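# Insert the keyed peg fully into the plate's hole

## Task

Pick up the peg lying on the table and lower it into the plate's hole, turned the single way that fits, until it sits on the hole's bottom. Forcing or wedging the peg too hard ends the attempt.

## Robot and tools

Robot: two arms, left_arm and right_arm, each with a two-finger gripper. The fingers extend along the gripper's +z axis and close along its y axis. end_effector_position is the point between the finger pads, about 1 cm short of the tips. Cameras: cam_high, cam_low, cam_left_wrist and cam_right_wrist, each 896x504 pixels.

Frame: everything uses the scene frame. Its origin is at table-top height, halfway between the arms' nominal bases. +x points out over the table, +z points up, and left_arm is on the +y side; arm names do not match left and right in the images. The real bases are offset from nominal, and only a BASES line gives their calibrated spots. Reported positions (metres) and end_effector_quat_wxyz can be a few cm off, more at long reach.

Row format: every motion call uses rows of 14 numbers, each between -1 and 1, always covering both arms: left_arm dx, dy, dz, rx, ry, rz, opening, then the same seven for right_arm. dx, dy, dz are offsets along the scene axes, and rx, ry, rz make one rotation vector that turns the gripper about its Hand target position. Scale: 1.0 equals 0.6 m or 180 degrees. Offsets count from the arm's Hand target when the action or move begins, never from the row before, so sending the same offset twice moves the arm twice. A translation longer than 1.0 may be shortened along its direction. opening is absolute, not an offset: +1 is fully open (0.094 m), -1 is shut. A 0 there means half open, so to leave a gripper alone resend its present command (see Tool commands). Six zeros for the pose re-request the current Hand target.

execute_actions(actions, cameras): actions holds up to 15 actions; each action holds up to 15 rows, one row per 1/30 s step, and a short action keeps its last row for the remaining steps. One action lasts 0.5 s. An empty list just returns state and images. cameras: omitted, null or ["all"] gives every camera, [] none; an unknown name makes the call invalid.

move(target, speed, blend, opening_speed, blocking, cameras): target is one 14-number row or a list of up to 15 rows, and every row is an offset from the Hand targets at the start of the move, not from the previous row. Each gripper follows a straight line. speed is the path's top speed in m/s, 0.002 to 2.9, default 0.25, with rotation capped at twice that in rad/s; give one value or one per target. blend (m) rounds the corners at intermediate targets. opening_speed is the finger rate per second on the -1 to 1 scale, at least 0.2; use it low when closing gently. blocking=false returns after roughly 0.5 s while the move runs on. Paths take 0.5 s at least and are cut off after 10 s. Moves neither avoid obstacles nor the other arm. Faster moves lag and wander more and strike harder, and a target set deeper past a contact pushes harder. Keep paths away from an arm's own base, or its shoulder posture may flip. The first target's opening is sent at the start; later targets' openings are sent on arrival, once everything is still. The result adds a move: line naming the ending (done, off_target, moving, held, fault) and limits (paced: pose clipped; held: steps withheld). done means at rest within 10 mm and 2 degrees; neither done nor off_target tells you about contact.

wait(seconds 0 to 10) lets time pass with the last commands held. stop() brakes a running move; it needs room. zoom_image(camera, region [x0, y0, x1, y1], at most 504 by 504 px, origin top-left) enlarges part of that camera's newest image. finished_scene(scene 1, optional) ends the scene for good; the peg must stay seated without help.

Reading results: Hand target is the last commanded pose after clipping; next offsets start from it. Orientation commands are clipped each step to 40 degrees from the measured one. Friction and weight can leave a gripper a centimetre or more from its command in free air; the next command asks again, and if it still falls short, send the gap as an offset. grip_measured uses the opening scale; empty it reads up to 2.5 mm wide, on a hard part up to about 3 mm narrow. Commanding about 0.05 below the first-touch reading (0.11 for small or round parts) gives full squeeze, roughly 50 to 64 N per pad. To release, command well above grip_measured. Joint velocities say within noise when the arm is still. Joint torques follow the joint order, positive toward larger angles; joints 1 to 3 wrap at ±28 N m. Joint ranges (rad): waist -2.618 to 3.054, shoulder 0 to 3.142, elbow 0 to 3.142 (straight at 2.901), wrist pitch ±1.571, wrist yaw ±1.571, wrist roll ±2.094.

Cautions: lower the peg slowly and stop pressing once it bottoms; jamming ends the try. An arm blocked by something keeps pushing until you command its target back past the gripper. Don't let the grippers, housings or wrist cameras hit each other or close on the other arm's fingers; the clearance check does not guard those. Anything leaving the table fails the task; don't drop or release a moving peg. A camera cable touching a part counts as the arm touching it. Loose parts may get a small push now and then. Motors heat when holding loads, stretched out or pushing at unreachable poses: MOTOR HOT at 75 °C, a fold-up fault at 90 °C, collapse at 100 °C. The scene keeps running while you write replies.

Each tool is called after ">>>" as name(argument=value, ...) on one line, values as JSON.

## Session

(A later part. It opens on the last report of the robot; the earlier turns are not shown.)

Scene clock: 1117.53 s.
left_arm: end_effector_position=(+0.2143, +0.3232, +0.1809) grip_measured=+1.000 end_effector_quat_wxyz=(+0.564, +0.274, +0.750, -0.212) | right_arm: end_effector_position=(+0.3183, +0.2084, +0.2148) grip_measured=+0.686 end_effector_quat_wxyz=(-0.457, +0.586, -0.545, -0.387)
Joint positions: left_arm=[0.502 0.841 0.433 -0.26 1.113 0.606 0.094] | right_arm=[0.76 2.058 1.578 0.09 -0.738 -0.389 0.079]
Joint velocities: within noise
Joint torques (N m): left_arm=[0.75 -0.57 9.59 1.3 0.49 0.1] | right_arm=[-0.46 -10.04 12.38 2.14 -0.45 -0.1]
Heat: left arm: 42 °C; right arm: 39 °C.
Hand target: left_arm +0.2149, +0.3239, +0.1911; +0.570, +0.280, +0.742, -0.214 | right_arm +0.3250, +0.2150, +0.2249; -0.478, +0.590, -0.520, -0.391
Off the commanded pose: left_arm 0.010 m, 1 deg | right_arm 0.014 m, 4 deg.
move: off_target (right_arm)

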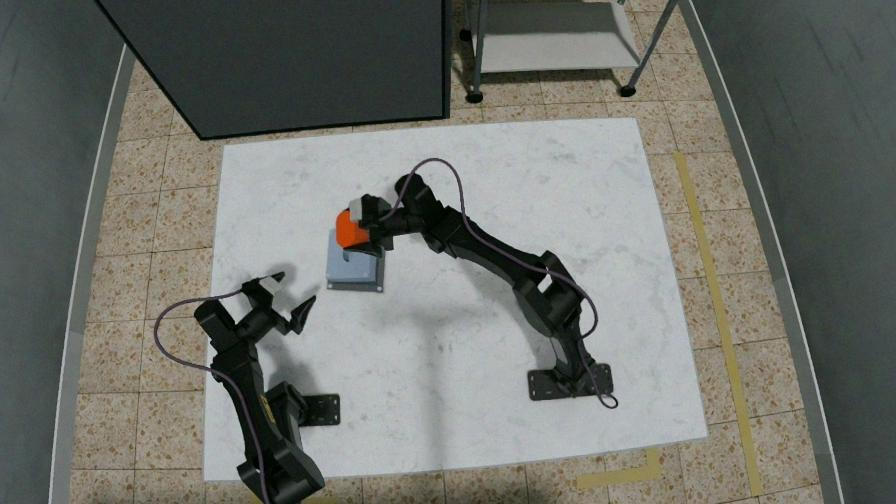

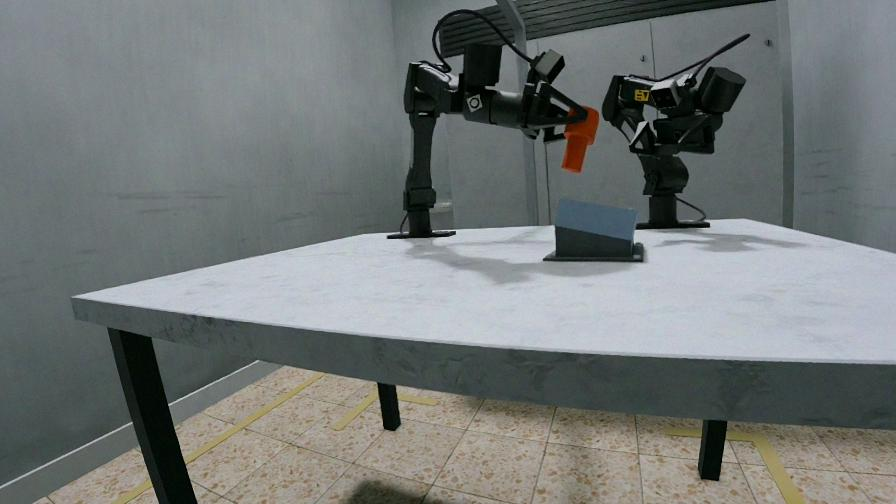

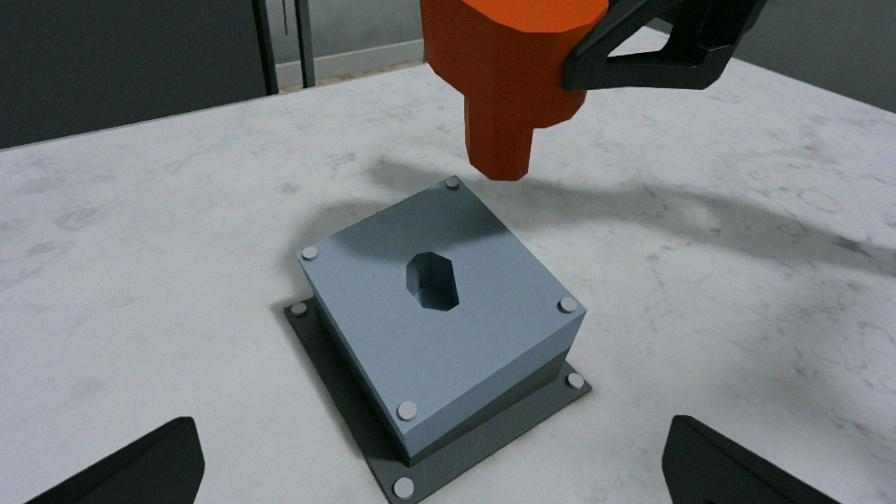

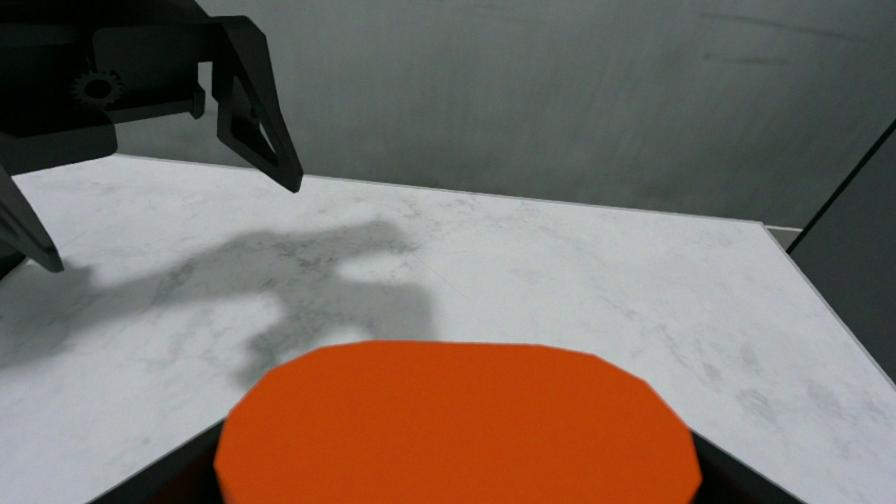

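>>> zoom_image(camera="cam_left_wrist", region=[280, 170, 440, 330])

>>> zoom_image(camera="cam_left_wrist", region=[340, 360, 480, 500])

>>> zoom_image(camera="cam_left_wrist", region=[460, 260, 610, 410])

Scaled by 3.150 from the camera's 896x504 image, which has a finer 1280x720 frame.

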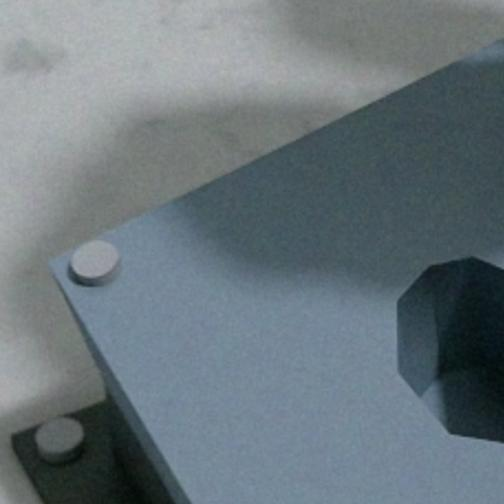

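Scaled by 3.600 from the camera's 896x504 image, which has a finer 1280x720 frame.

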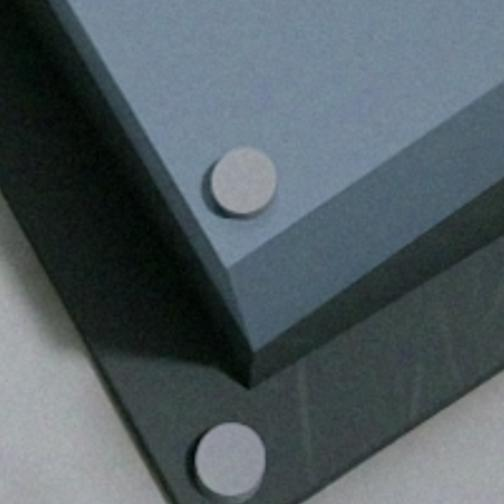

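Scaled by 3.360 from the camera's 896x504 image, which has a finer 1280x720 frame.

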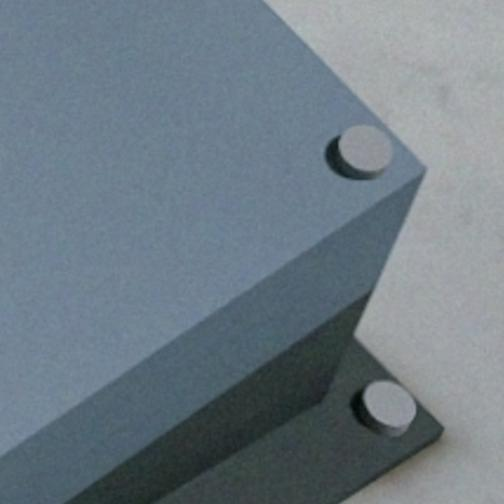

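>>> zoom_image(camera="cam_left_wrist", region=[450, 80, 550, 190])

>>> zoom_image(camera="cam_left_wrist", region=[410, 0, 520, 110])

>>> zoom_image(camera="cam_left_wrist", region=[510, 0, 620, 140])

Scaled by 4.582 from the camera's 896x504 image, which has a finer 1280x720 frame.

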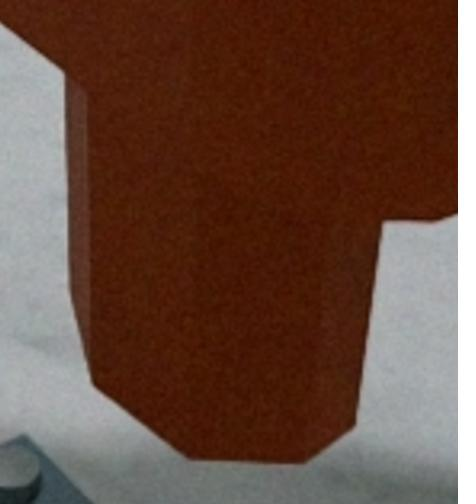

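Scaled by 4.582 from the camera's 896x504 image, which has a finer 1280x720 frame.

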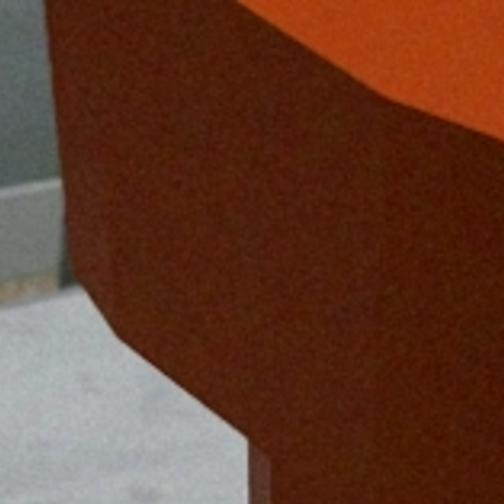

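Scaled by 3.600 from the camera's 896x504 image, which has a finer 1280x720 frame.

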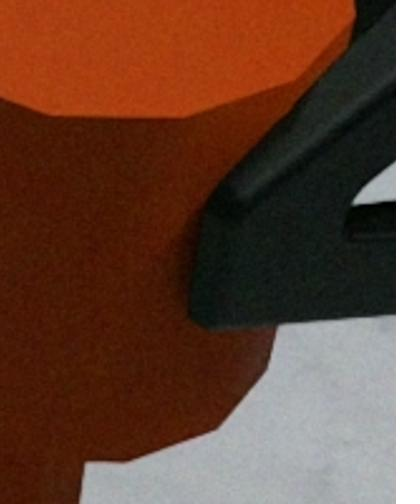

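>>> zoom_image(camera="cam_low", region=[550, 95, 610, 180])

>>> zoom_image(camera="cam_low", region=[540, 190, 650, 270])

Scaled by 5.929 from the camera's 896x504 image, which has a finer 1280x720 frame.

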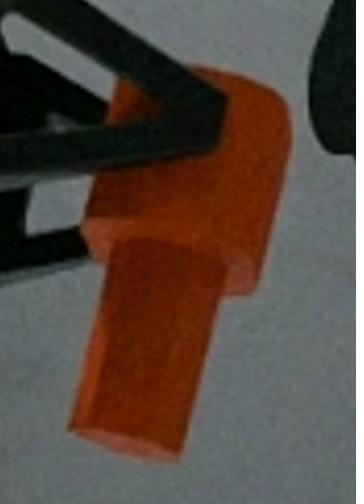

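Scaled by 4.582 from the camera's 896x504 image, which has a finer 1280x720 frame.

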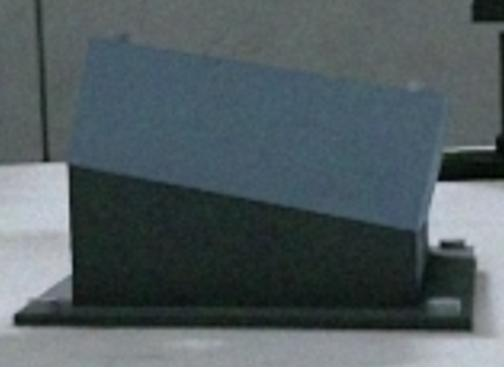

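>>> move(target=[0, 0, 0, 0, 0, 0, 1.0, -0.014, 0.083, -0.0502, 0.0167, -0.0055, -0.0238, 0.4], speed=0.12)

>>> zoom_image(camera="cam_left_wrist", region=[340, 80, 540, 280])

>>> zoom_image(camera="cam_low", region=[540, 110, 660, 270])

Scene clock: 1458.10 s.
left_arm: end_effector_position=(+0.2142, +0.3232, +0.1809) grip_measured=+1.000 end_effector_quat_wxyz=(+0.564, +0.274, +0.750, -0.213) | right_arm: end_effector_position=(+0.3074, +0.2586, +0.1848) grip_measured=+0.686 end_effector_quat_wxyz=(-0.490, +0.568, -0.541, -0.380)
Joint positions: left_arm=[0.502 0.841 0.433 -0.26 1.113 0.606 0.094] | right_arm=[0.865 2.18 1.578 0.317 -0.598 -0.313 0.079]
Joint velocities: within noise
Joint torques (N m): left_arm=[0.75 -0.55 9.59 1.3 0.49 0.09] | right_arm=[-0.39 -11.19 11.77 2.27 -0.1 0.08]
Heat: left arm: 47 °C; right arm: 51 °C.
Hand target: left_arm +0.2149, +0.3239, +0.1911; +0.569, +0.280, +0.742, -0.214 | right_arm +0.3167, +0.2648, +0.1949; -0.512, +0.561, -0.527, -0.381
Off the commanded pose: left_arm 0.010 m, 1 deg | right_arm 0.015 m, 3 deg.
move: off_target (right_arm)

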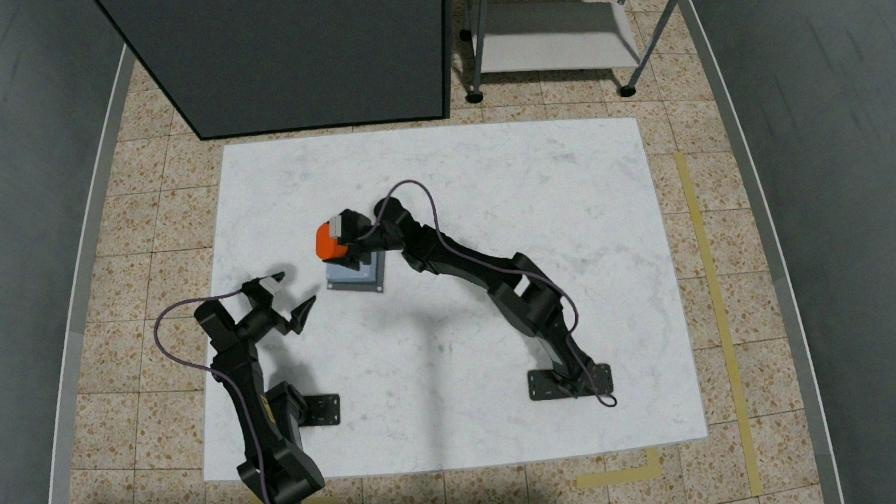

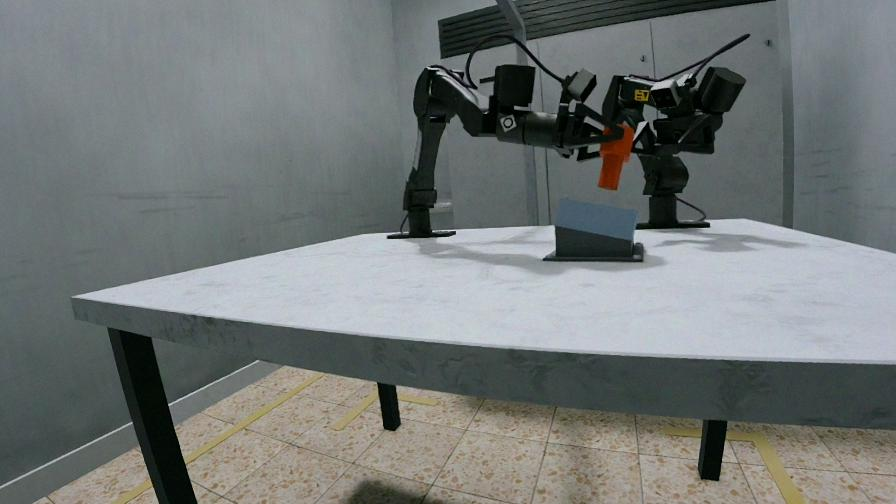

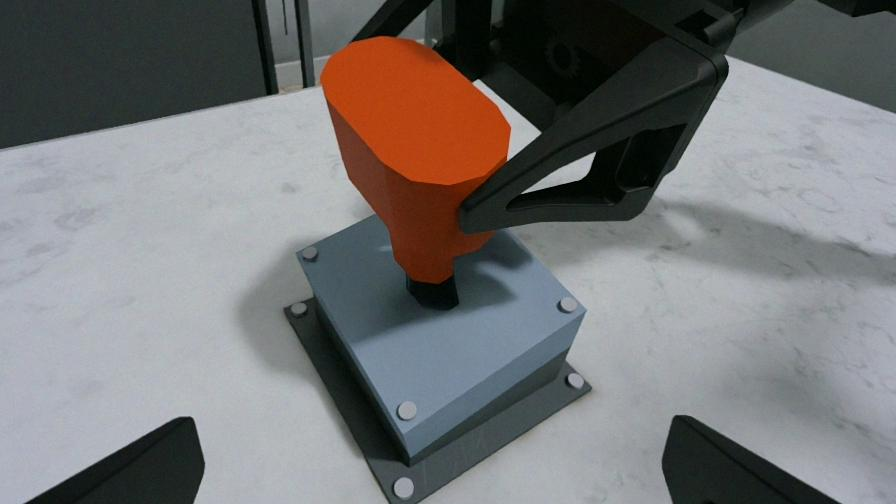

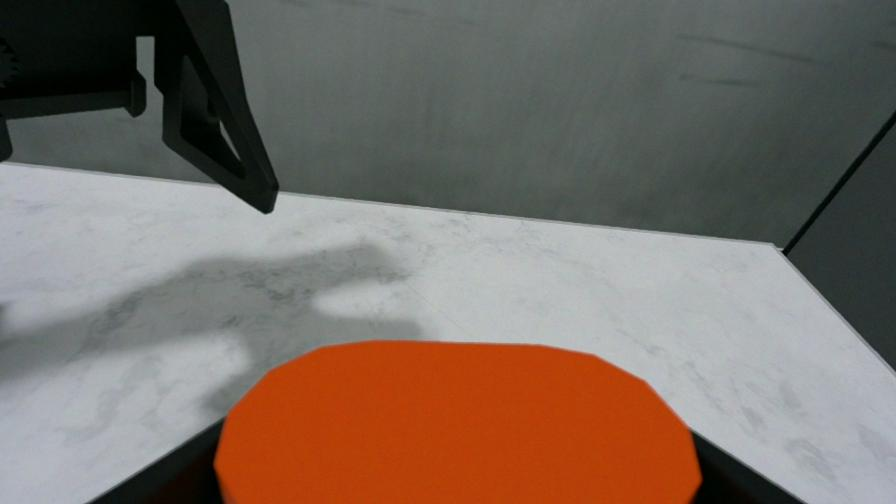

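Scaled by 2.520 from the camera's 896x504 image, which has a finer 1280x720 frame.

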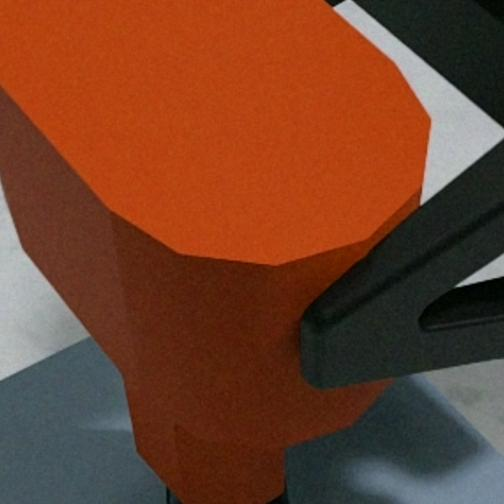

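Scaled by 3.150 from the camera's 896x504 image, which has a finer 1280x720 frame.

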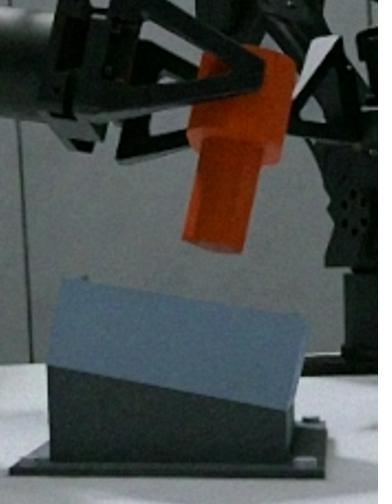

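>>> zoom_image(camera="cam_left_wrist", region=[370, 210, 490, 330])

>>> zoom_image(camera="cam_left_wrist", region=[310, 30, 530, 250])

Scaled by 4.200 from the camera's 896x504 image, which has a finer 1280x720 frame.

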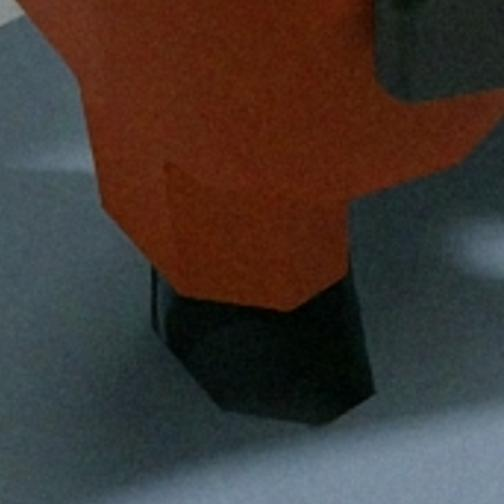

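Scaled by 2.291 from the camera's 896x504 image, which has a finer 1280x720 frame.

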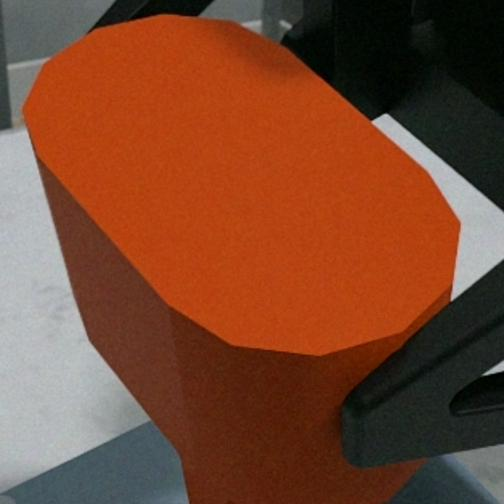

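>>> zoom_image(camera="cam_left_wrist", region=[310, 60, 410, 190])

>>> zoom_image(camera="cam_left_wrist", region=[430, 90, 530, 220])

>>> zoom_image(camera="cam_left_wrist", region=[375, 200, 475, 320])

>>> zoom_image(camera="cam_low", region=[585, 115, 645, 200])

Scaled by 3.877 from the camera's 896x504 image, which has a finer 1280x720 frame.

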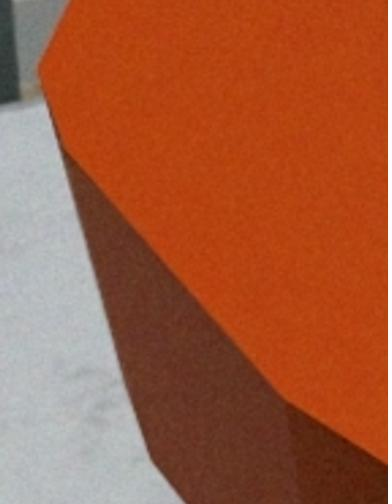

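Scaled by 3.877 from the camera's 896x504 image, which has a finer 1280x720 frame.

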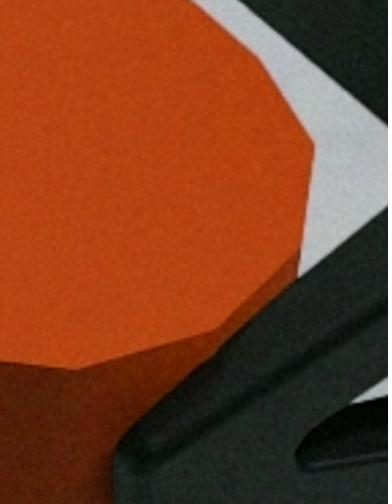

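Scaled by 4.200 from the camera's 896x504 image, which has a finer 1280x720 frame.

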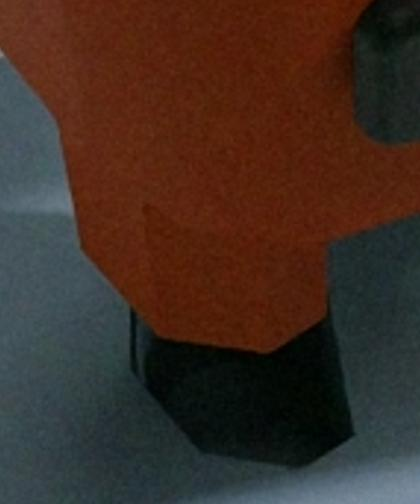

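Scaled by 5.929 from the camera's 896x504 image, which has a finer 1280x720 frame.

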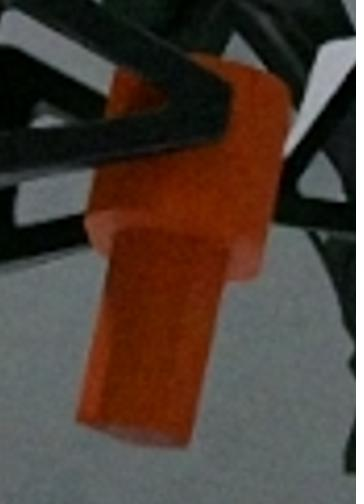

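>>> move(target=[0, 0, 0, 0, 0, 0, 1.0, 0.0147, -0.012, -0.0172, 0.0048, 0.0331, 0, 0.4], speed=0.1, cameras=["cam_low", "cam_left_wrist", "cam_right_wrist"])

>>> zoom_image(camera="cam_left_wrist", region=[310, 60, 410, 190])

>>> zoom_image(camera="cam_left_wrist", region=[375, 200, 475, 320])

>>> zoom_image(camera="cam_left_wrist", region=[400, 20, 530, 180])

>>> zoom_image(camera="cam_low", region=[540, 120, 660, 270])

Scene clock: 1668.07 s.
left_arm: end_effector_position=(+0.2142, +0.3232, +0.1809) grip_measured=+1.000 end_effector_quat_wxyz=(+0.564, +0.274, +0.750, -0.213) | right_arm: end_effector_position=(+0.3199, +0.2517, +0.1765) grip_measured=+0.686 end_effector_quat_wxyz=(-0.471, +0.539, -0.568, -0.406)
Joint positions: left_arm=[0.502 0.841 0.433 -0.26 1.113 0.606 0.094] | right_arm=[0.835 2.204 1.578 0.342 -0.627 -0.218 0.079]
Joint velocities: within noise
Joint torques (N m): left_arm=[0.73 -0.57 9.58 1.3 0.48 0.09] | right_arm=[-0.38 -11.17 11.45 2.28 -0.3 0.09]
Heat: left arm: 49 °C; right arm: 55 °C.
Hand target: left_arm +0.2149, +0.3239, +0.1911; +0.569, +0.280, +0.743, -0.214 | right_arm +0.3254, +0.2576, +0.1845; -0.488, +0.536, -0.550, -0.414
Off the commanded pose: left_arm 0.010 m, 1 deg | right_arm 0.011 m, 3 deg.
move: off_target (right_arm)
Images, in order (width x height): cam_low 896x504, cam_left_wrist 896x504, cam_right_wrist 896x504.

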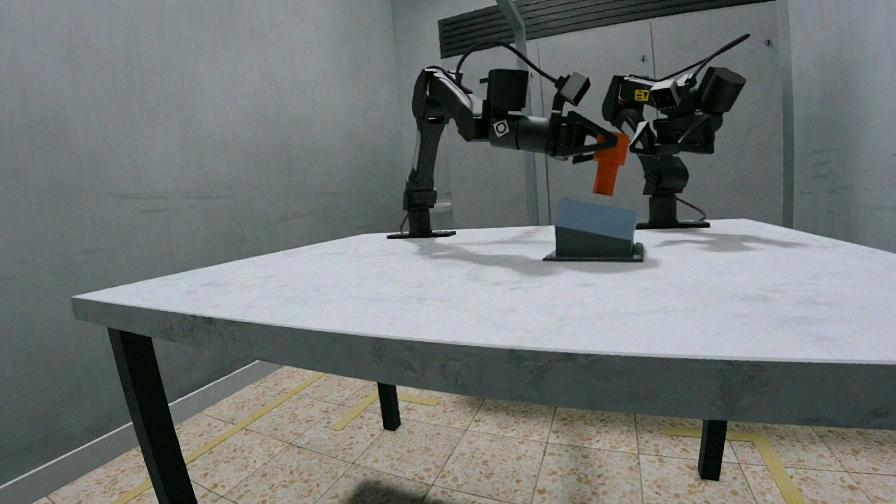

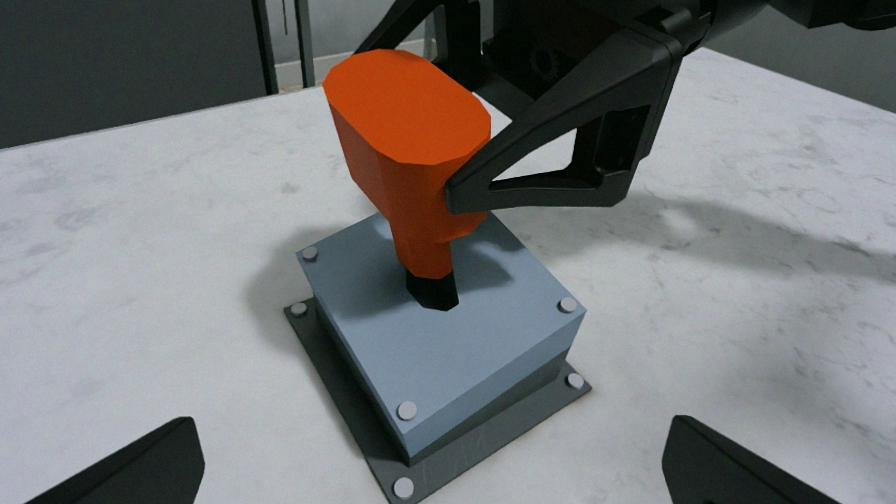

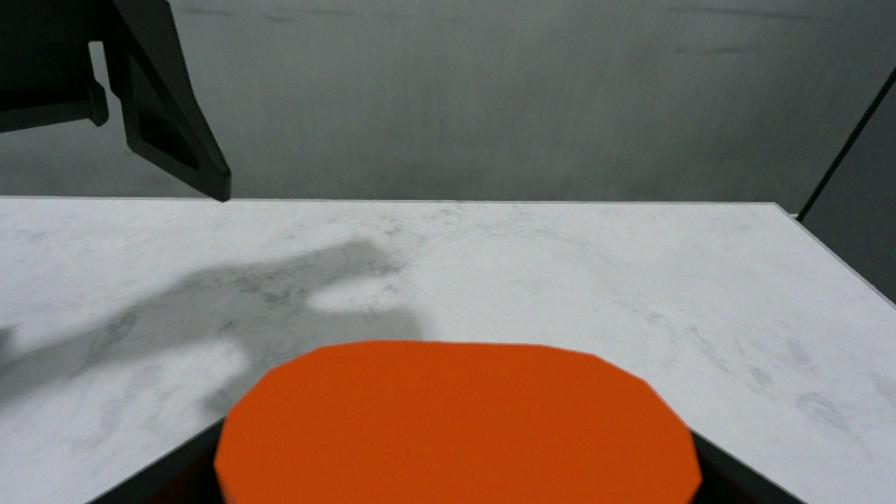

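Scaled by 3.877 from the camera's 896x504 image, which has a finer 1280x720 frame.

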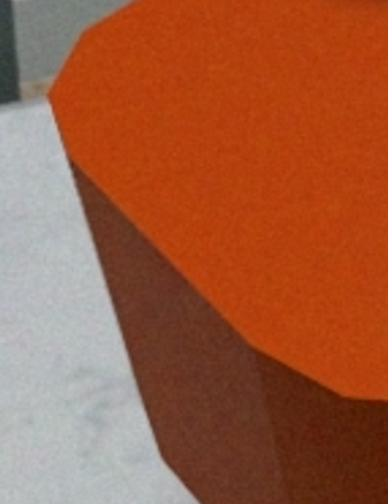

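Scaled by 4.200 from the camera's 896x504 image, which has a finer 1280x720 frame.

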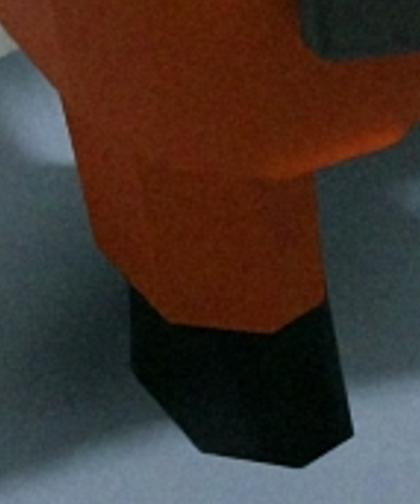

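Scaled by 3.150 from the camera's 896x504 image, which has a finer 1280x720 frame.

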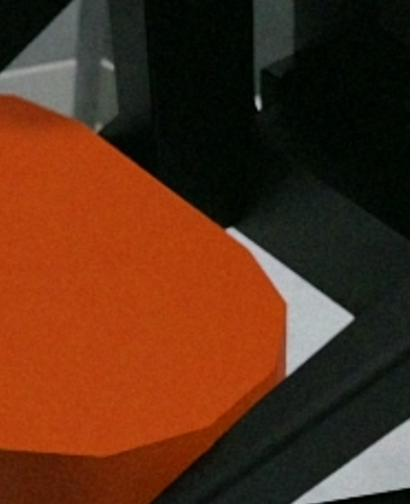

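Scaled by 3.360 from the camera's 896x504 image, which has a finer 1280x720 frame.

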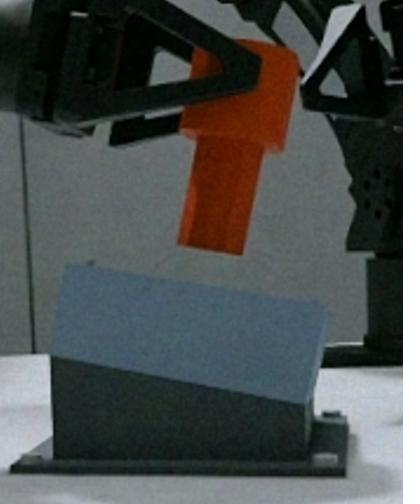

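>>> zoom_image(camera="cam_low", region=[580, 125, 640, 200])

>>> zoom_image(camera="cam_low", region=[545, 190, 605, 270])

>>> zoom_image(camera="cam_low", region=[600, 195, 660, 270])

Scaled by 6.720 from the camera's 896x504 image, which has a finer 1280x720 frame.

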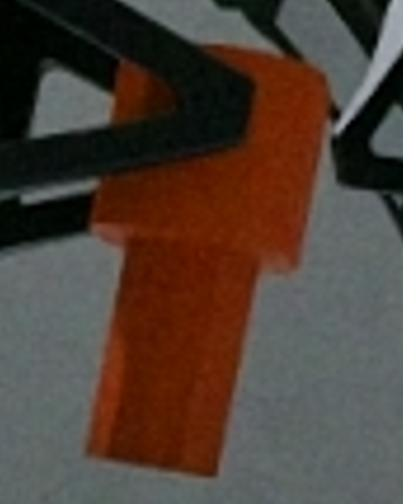

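Scaled by 6.300 from the camera's 896x504 image, which has a finer 1280x720 frame.

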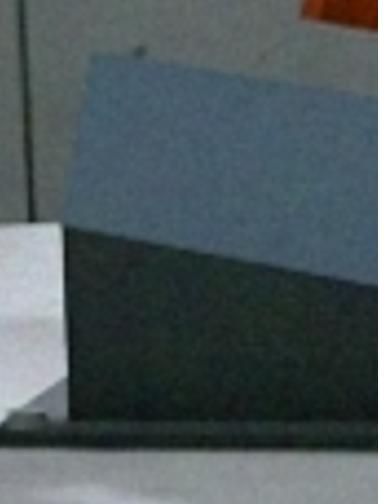

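Scaled by 6.720 from the camera's 896x504 image, which has a finer 1280x720 frame.

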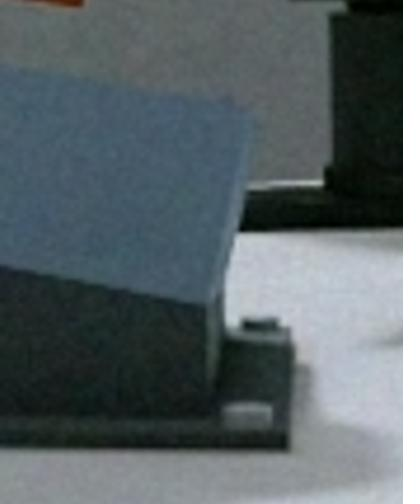

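>>> move(target=[0, 0, 0, 0, 0, 0, 1.0, -0.0088, -0.0015, -0.0203, 0.0073, -0.0025, -0.0152, 0.4], speed=0.08, cameras=["cam_low", "cam_left_wrist"])

>>> zoom_image(camera="cam_left_wrist", region=[375, 210, 475, 330])

>>> zoom_image(camera="cam_left_wrist", region=[310, 60, 500, 230])

>>> zoom_image(camera="cam_low", region=[560, 140, 640, 230])

Scene clock: 1823.47 s.
left_arm: end_effector_position=(+0.2142, +0.3232, +0.1809) grip_measured=+1.000 end_effector_quat_wxyz=(+0.564, +0.274, +0.750, -0.213) | right_arm: end_effector_position=(+0.3196, +0.2523, +0.1746) grip_measured=+0.686 end_effector_quat_wxyz=(+0.496, -0.522, +0.564, +0.404)
Joint positions: left_arm=[0.502 0.841 0.433 -0.26 1.113 0.606 0.094] | right_arm=[0.846 2.204 1.517 0.467 -0.585 -0.187 0.079]
Joint velocities: within noise
Joint torques (N m): left_arm=[0.75 -0.55 9.62 1.29 0.49 0.09] | right_arm=[0.43 -11.36 8.49 2.33 -0.03 0.07]
Heat: left arm: 50 °C; right arm: 55 °C.
Hand target: left_arm +0.2149, +0.3239, +0.1911; +0.569, +0.280, +0.743, -0.214 | right_arm +0.3201, +0.2568, +0.1723; +0.506, -0.519, +0.556, +0.407
Off the commanded pose: left_arm 0.010 m, 1 deg | right_arm 0.005 m, 2 deg.
move: done
Images, in order (width x height): cam_low 896x504, cam_left_wrist 896x504.

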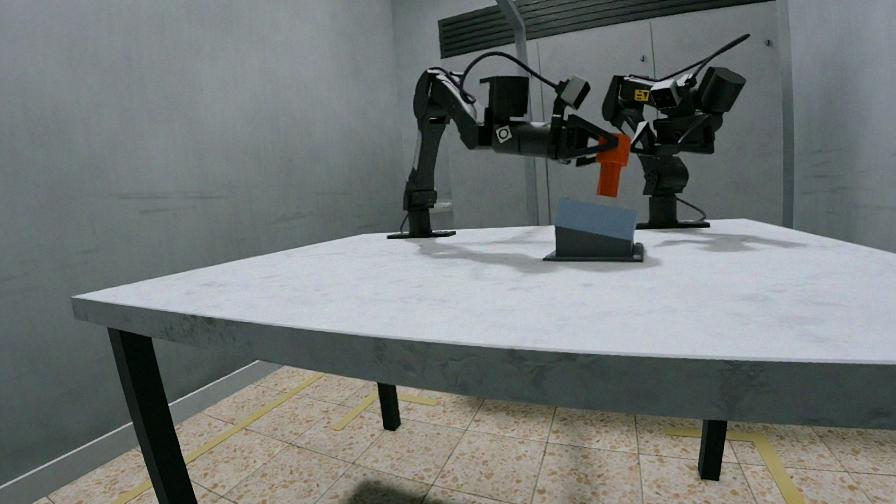

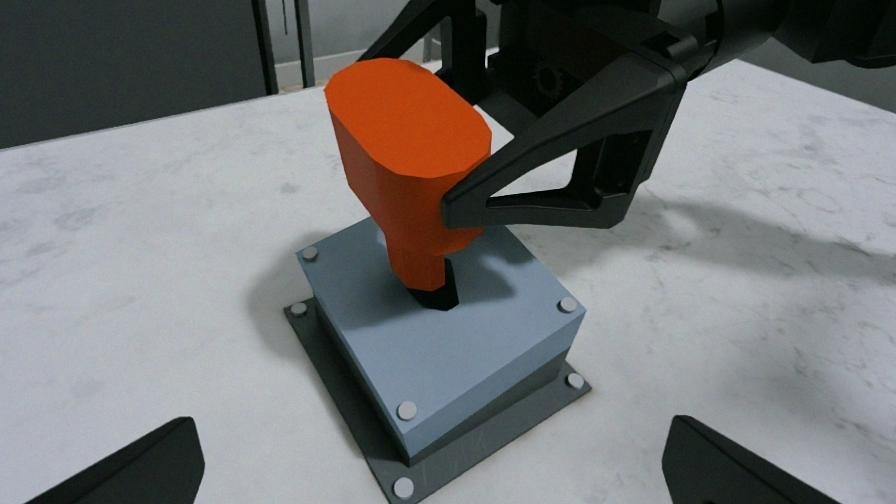

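Scaled by 4.200 from the camera's 896x504 image, which has a finer 1280x720 frame.

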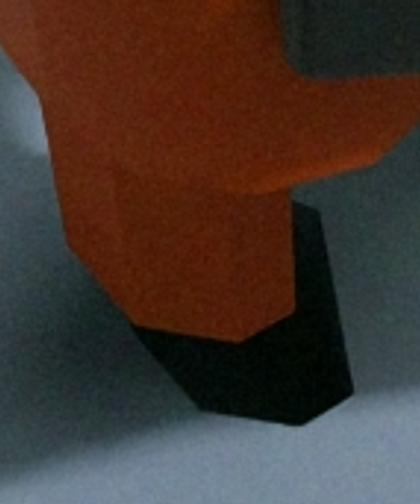

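Scaled by 2.653 from the camera's 896x504 image, which has a finer 1280x720 frame.

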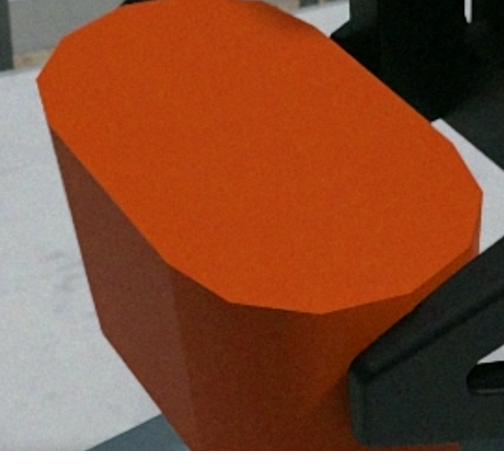

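Scaled by 5.600 from the camera's 896x504 image, which has a finer 1280x720 frame.

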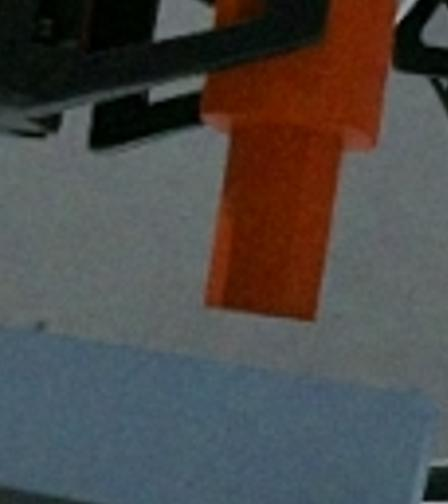

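>>> zoom_image(camera="cam_left_wrist", region=[310, 80, 420, 200])

>>> zoom_image(camera="cam_left_wrist", region=[380, 220, 460, 300])

>>> zoom_image(camera="cam_left_wrist", region=[410, 50, 510, 170])

Scaled by 4.200 from the camera's 896x504 image, which has a finer 1280x720 frame.

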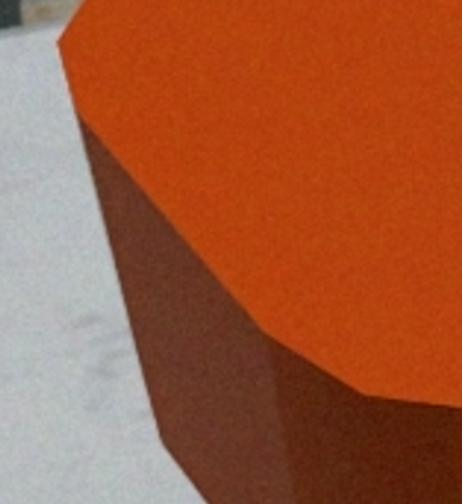

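Scaled by 6.300 from the camera's 896x504 image, which has a finer 1280x720 frame.

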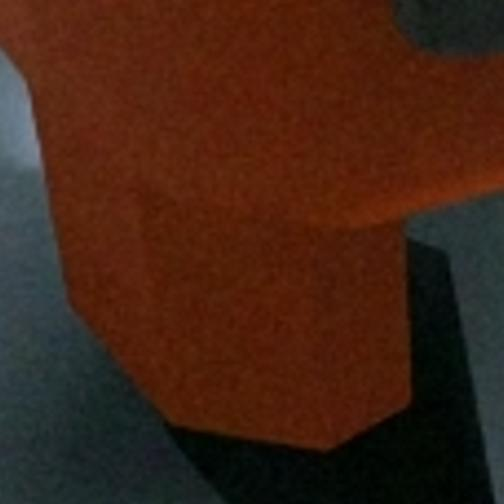

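Scaled by 4.200 from the camera's 896x504 image, which has a finer 1280x720 frame.

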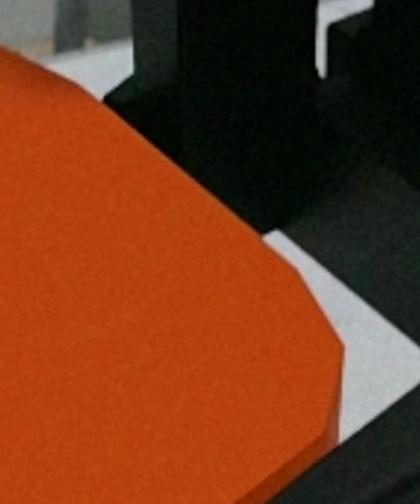

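>>> move(target=[0, 0, 0, 0, 0, 0, 1.0, -0.004, -0.0088, -0.0255, -0.0076, -0.0038, 0.0070, 0.4], speed=0.05, cameras=["cam_low", "cam_left_wrist"])

>>> zoom_image(camera="cam_left_wrist", region=[380, 220, 480, 320])

>>> zoom_image(camera="cam_low", region=[575, 130, 645, 220])

>>> zoom_image(camera="cam_left_wrist", region=[310, 80, 420, 200])

>>> zoom_image(camera="cam_left_wrist", region=[410, 60, 510, 180])

Scene clock: 1922.30 s.
left_arm: end_effector_position=(+0.2142, +0.3232, +0.1809) grip_measured=+1.000 end_effector_quat_wxyz=(+0.564, +0.274, +0.750, -0.212) | right_arm: end_effector_position=(+0.3162, +0.2494, +0.1641) grip_measured=+0.686 end_effector_quat_wxyz=(-0.491, +0.530, -0.565, -0.399)
Joint positions: left_arm=[0.502 0.841 0.433 -0.26 1.113 0.606 0.094] | right_arm=[0.846 2.204 1.49 0.472 -0.589 -0.206 0.079]
Joint velocities: within noise
Joint torques (N m): left_arm=[0.75 -0.55 9.61 1.29 0.49 0.11] | right_arm=[-0.29 -10.66 8.25 2.33 -0.27 -0.11]
Heat: left arm: 51 °C; right arm: 57 °C.
Hand target: left_arm +0.2149, +0.3239, +0.1911; +0.569, +0.280, +0.742, -0.214 | right_arm +0.3177, +0.2515, +0.1571; +0.499, -0.534, +0.552, +0.402
Off the commanded pose: left_arm 0.010 m, 1 deg | right_arm 0.008 m, 2 deg.
move: done
Images, in order (width x height): cam_low 896x504, cam_left_wrist 896x504.

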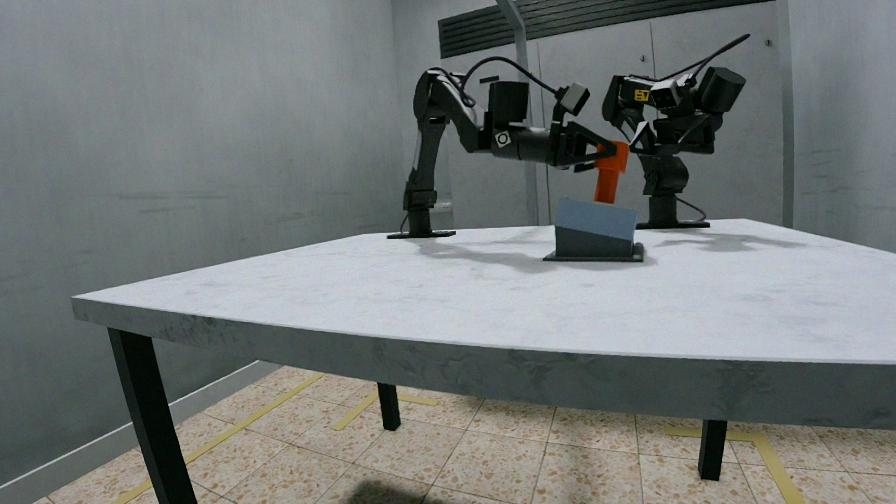

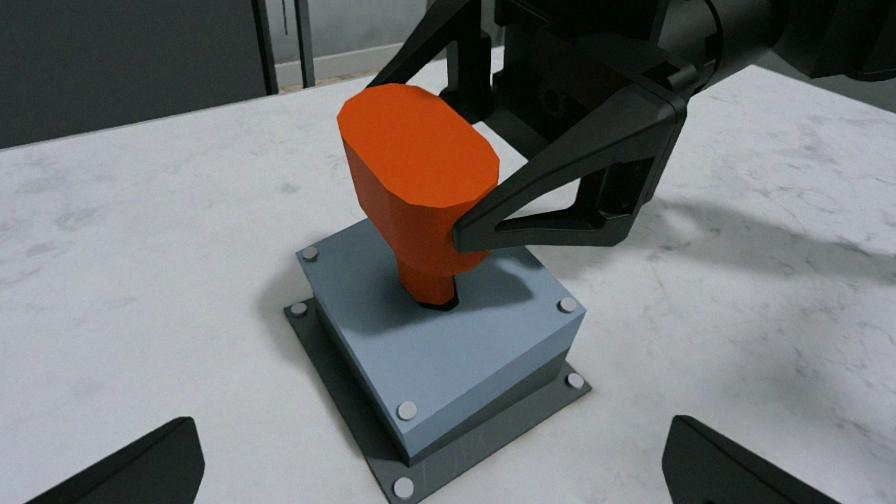

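Scaled by 5.040 from the camera's 896x504 image, which has a finer 1280x720 frame.

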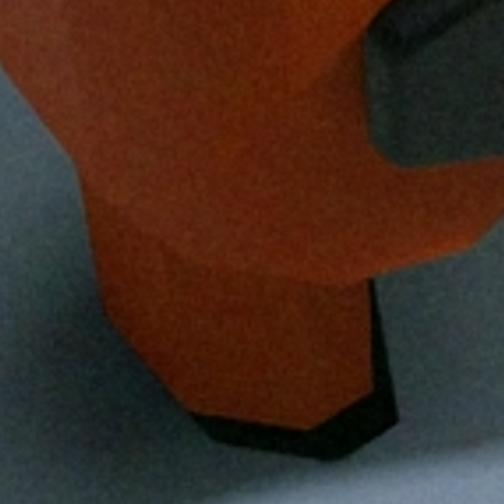

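Scaled by 5.600 from the camera's 896x504 image, which has a finer 1280x720 frame.

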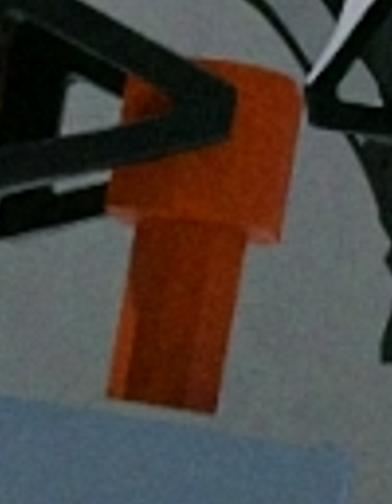

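Scaled by 4.200 from the camera's 896x504 image, which has a finer 1280x720 frame.

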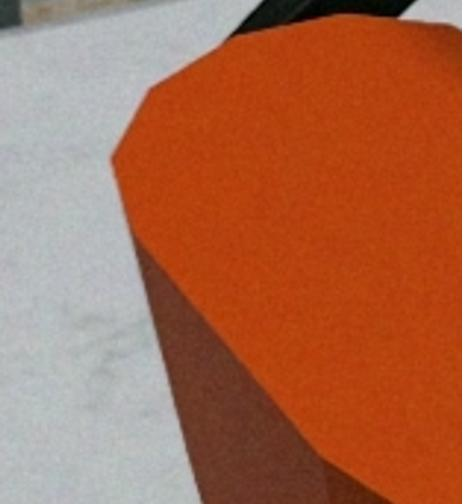

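Scaled by 4.200 from the camera's 896x504 image, which has a finer 1280x720 frame.

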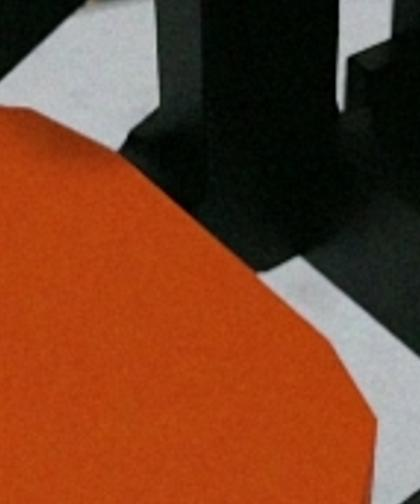

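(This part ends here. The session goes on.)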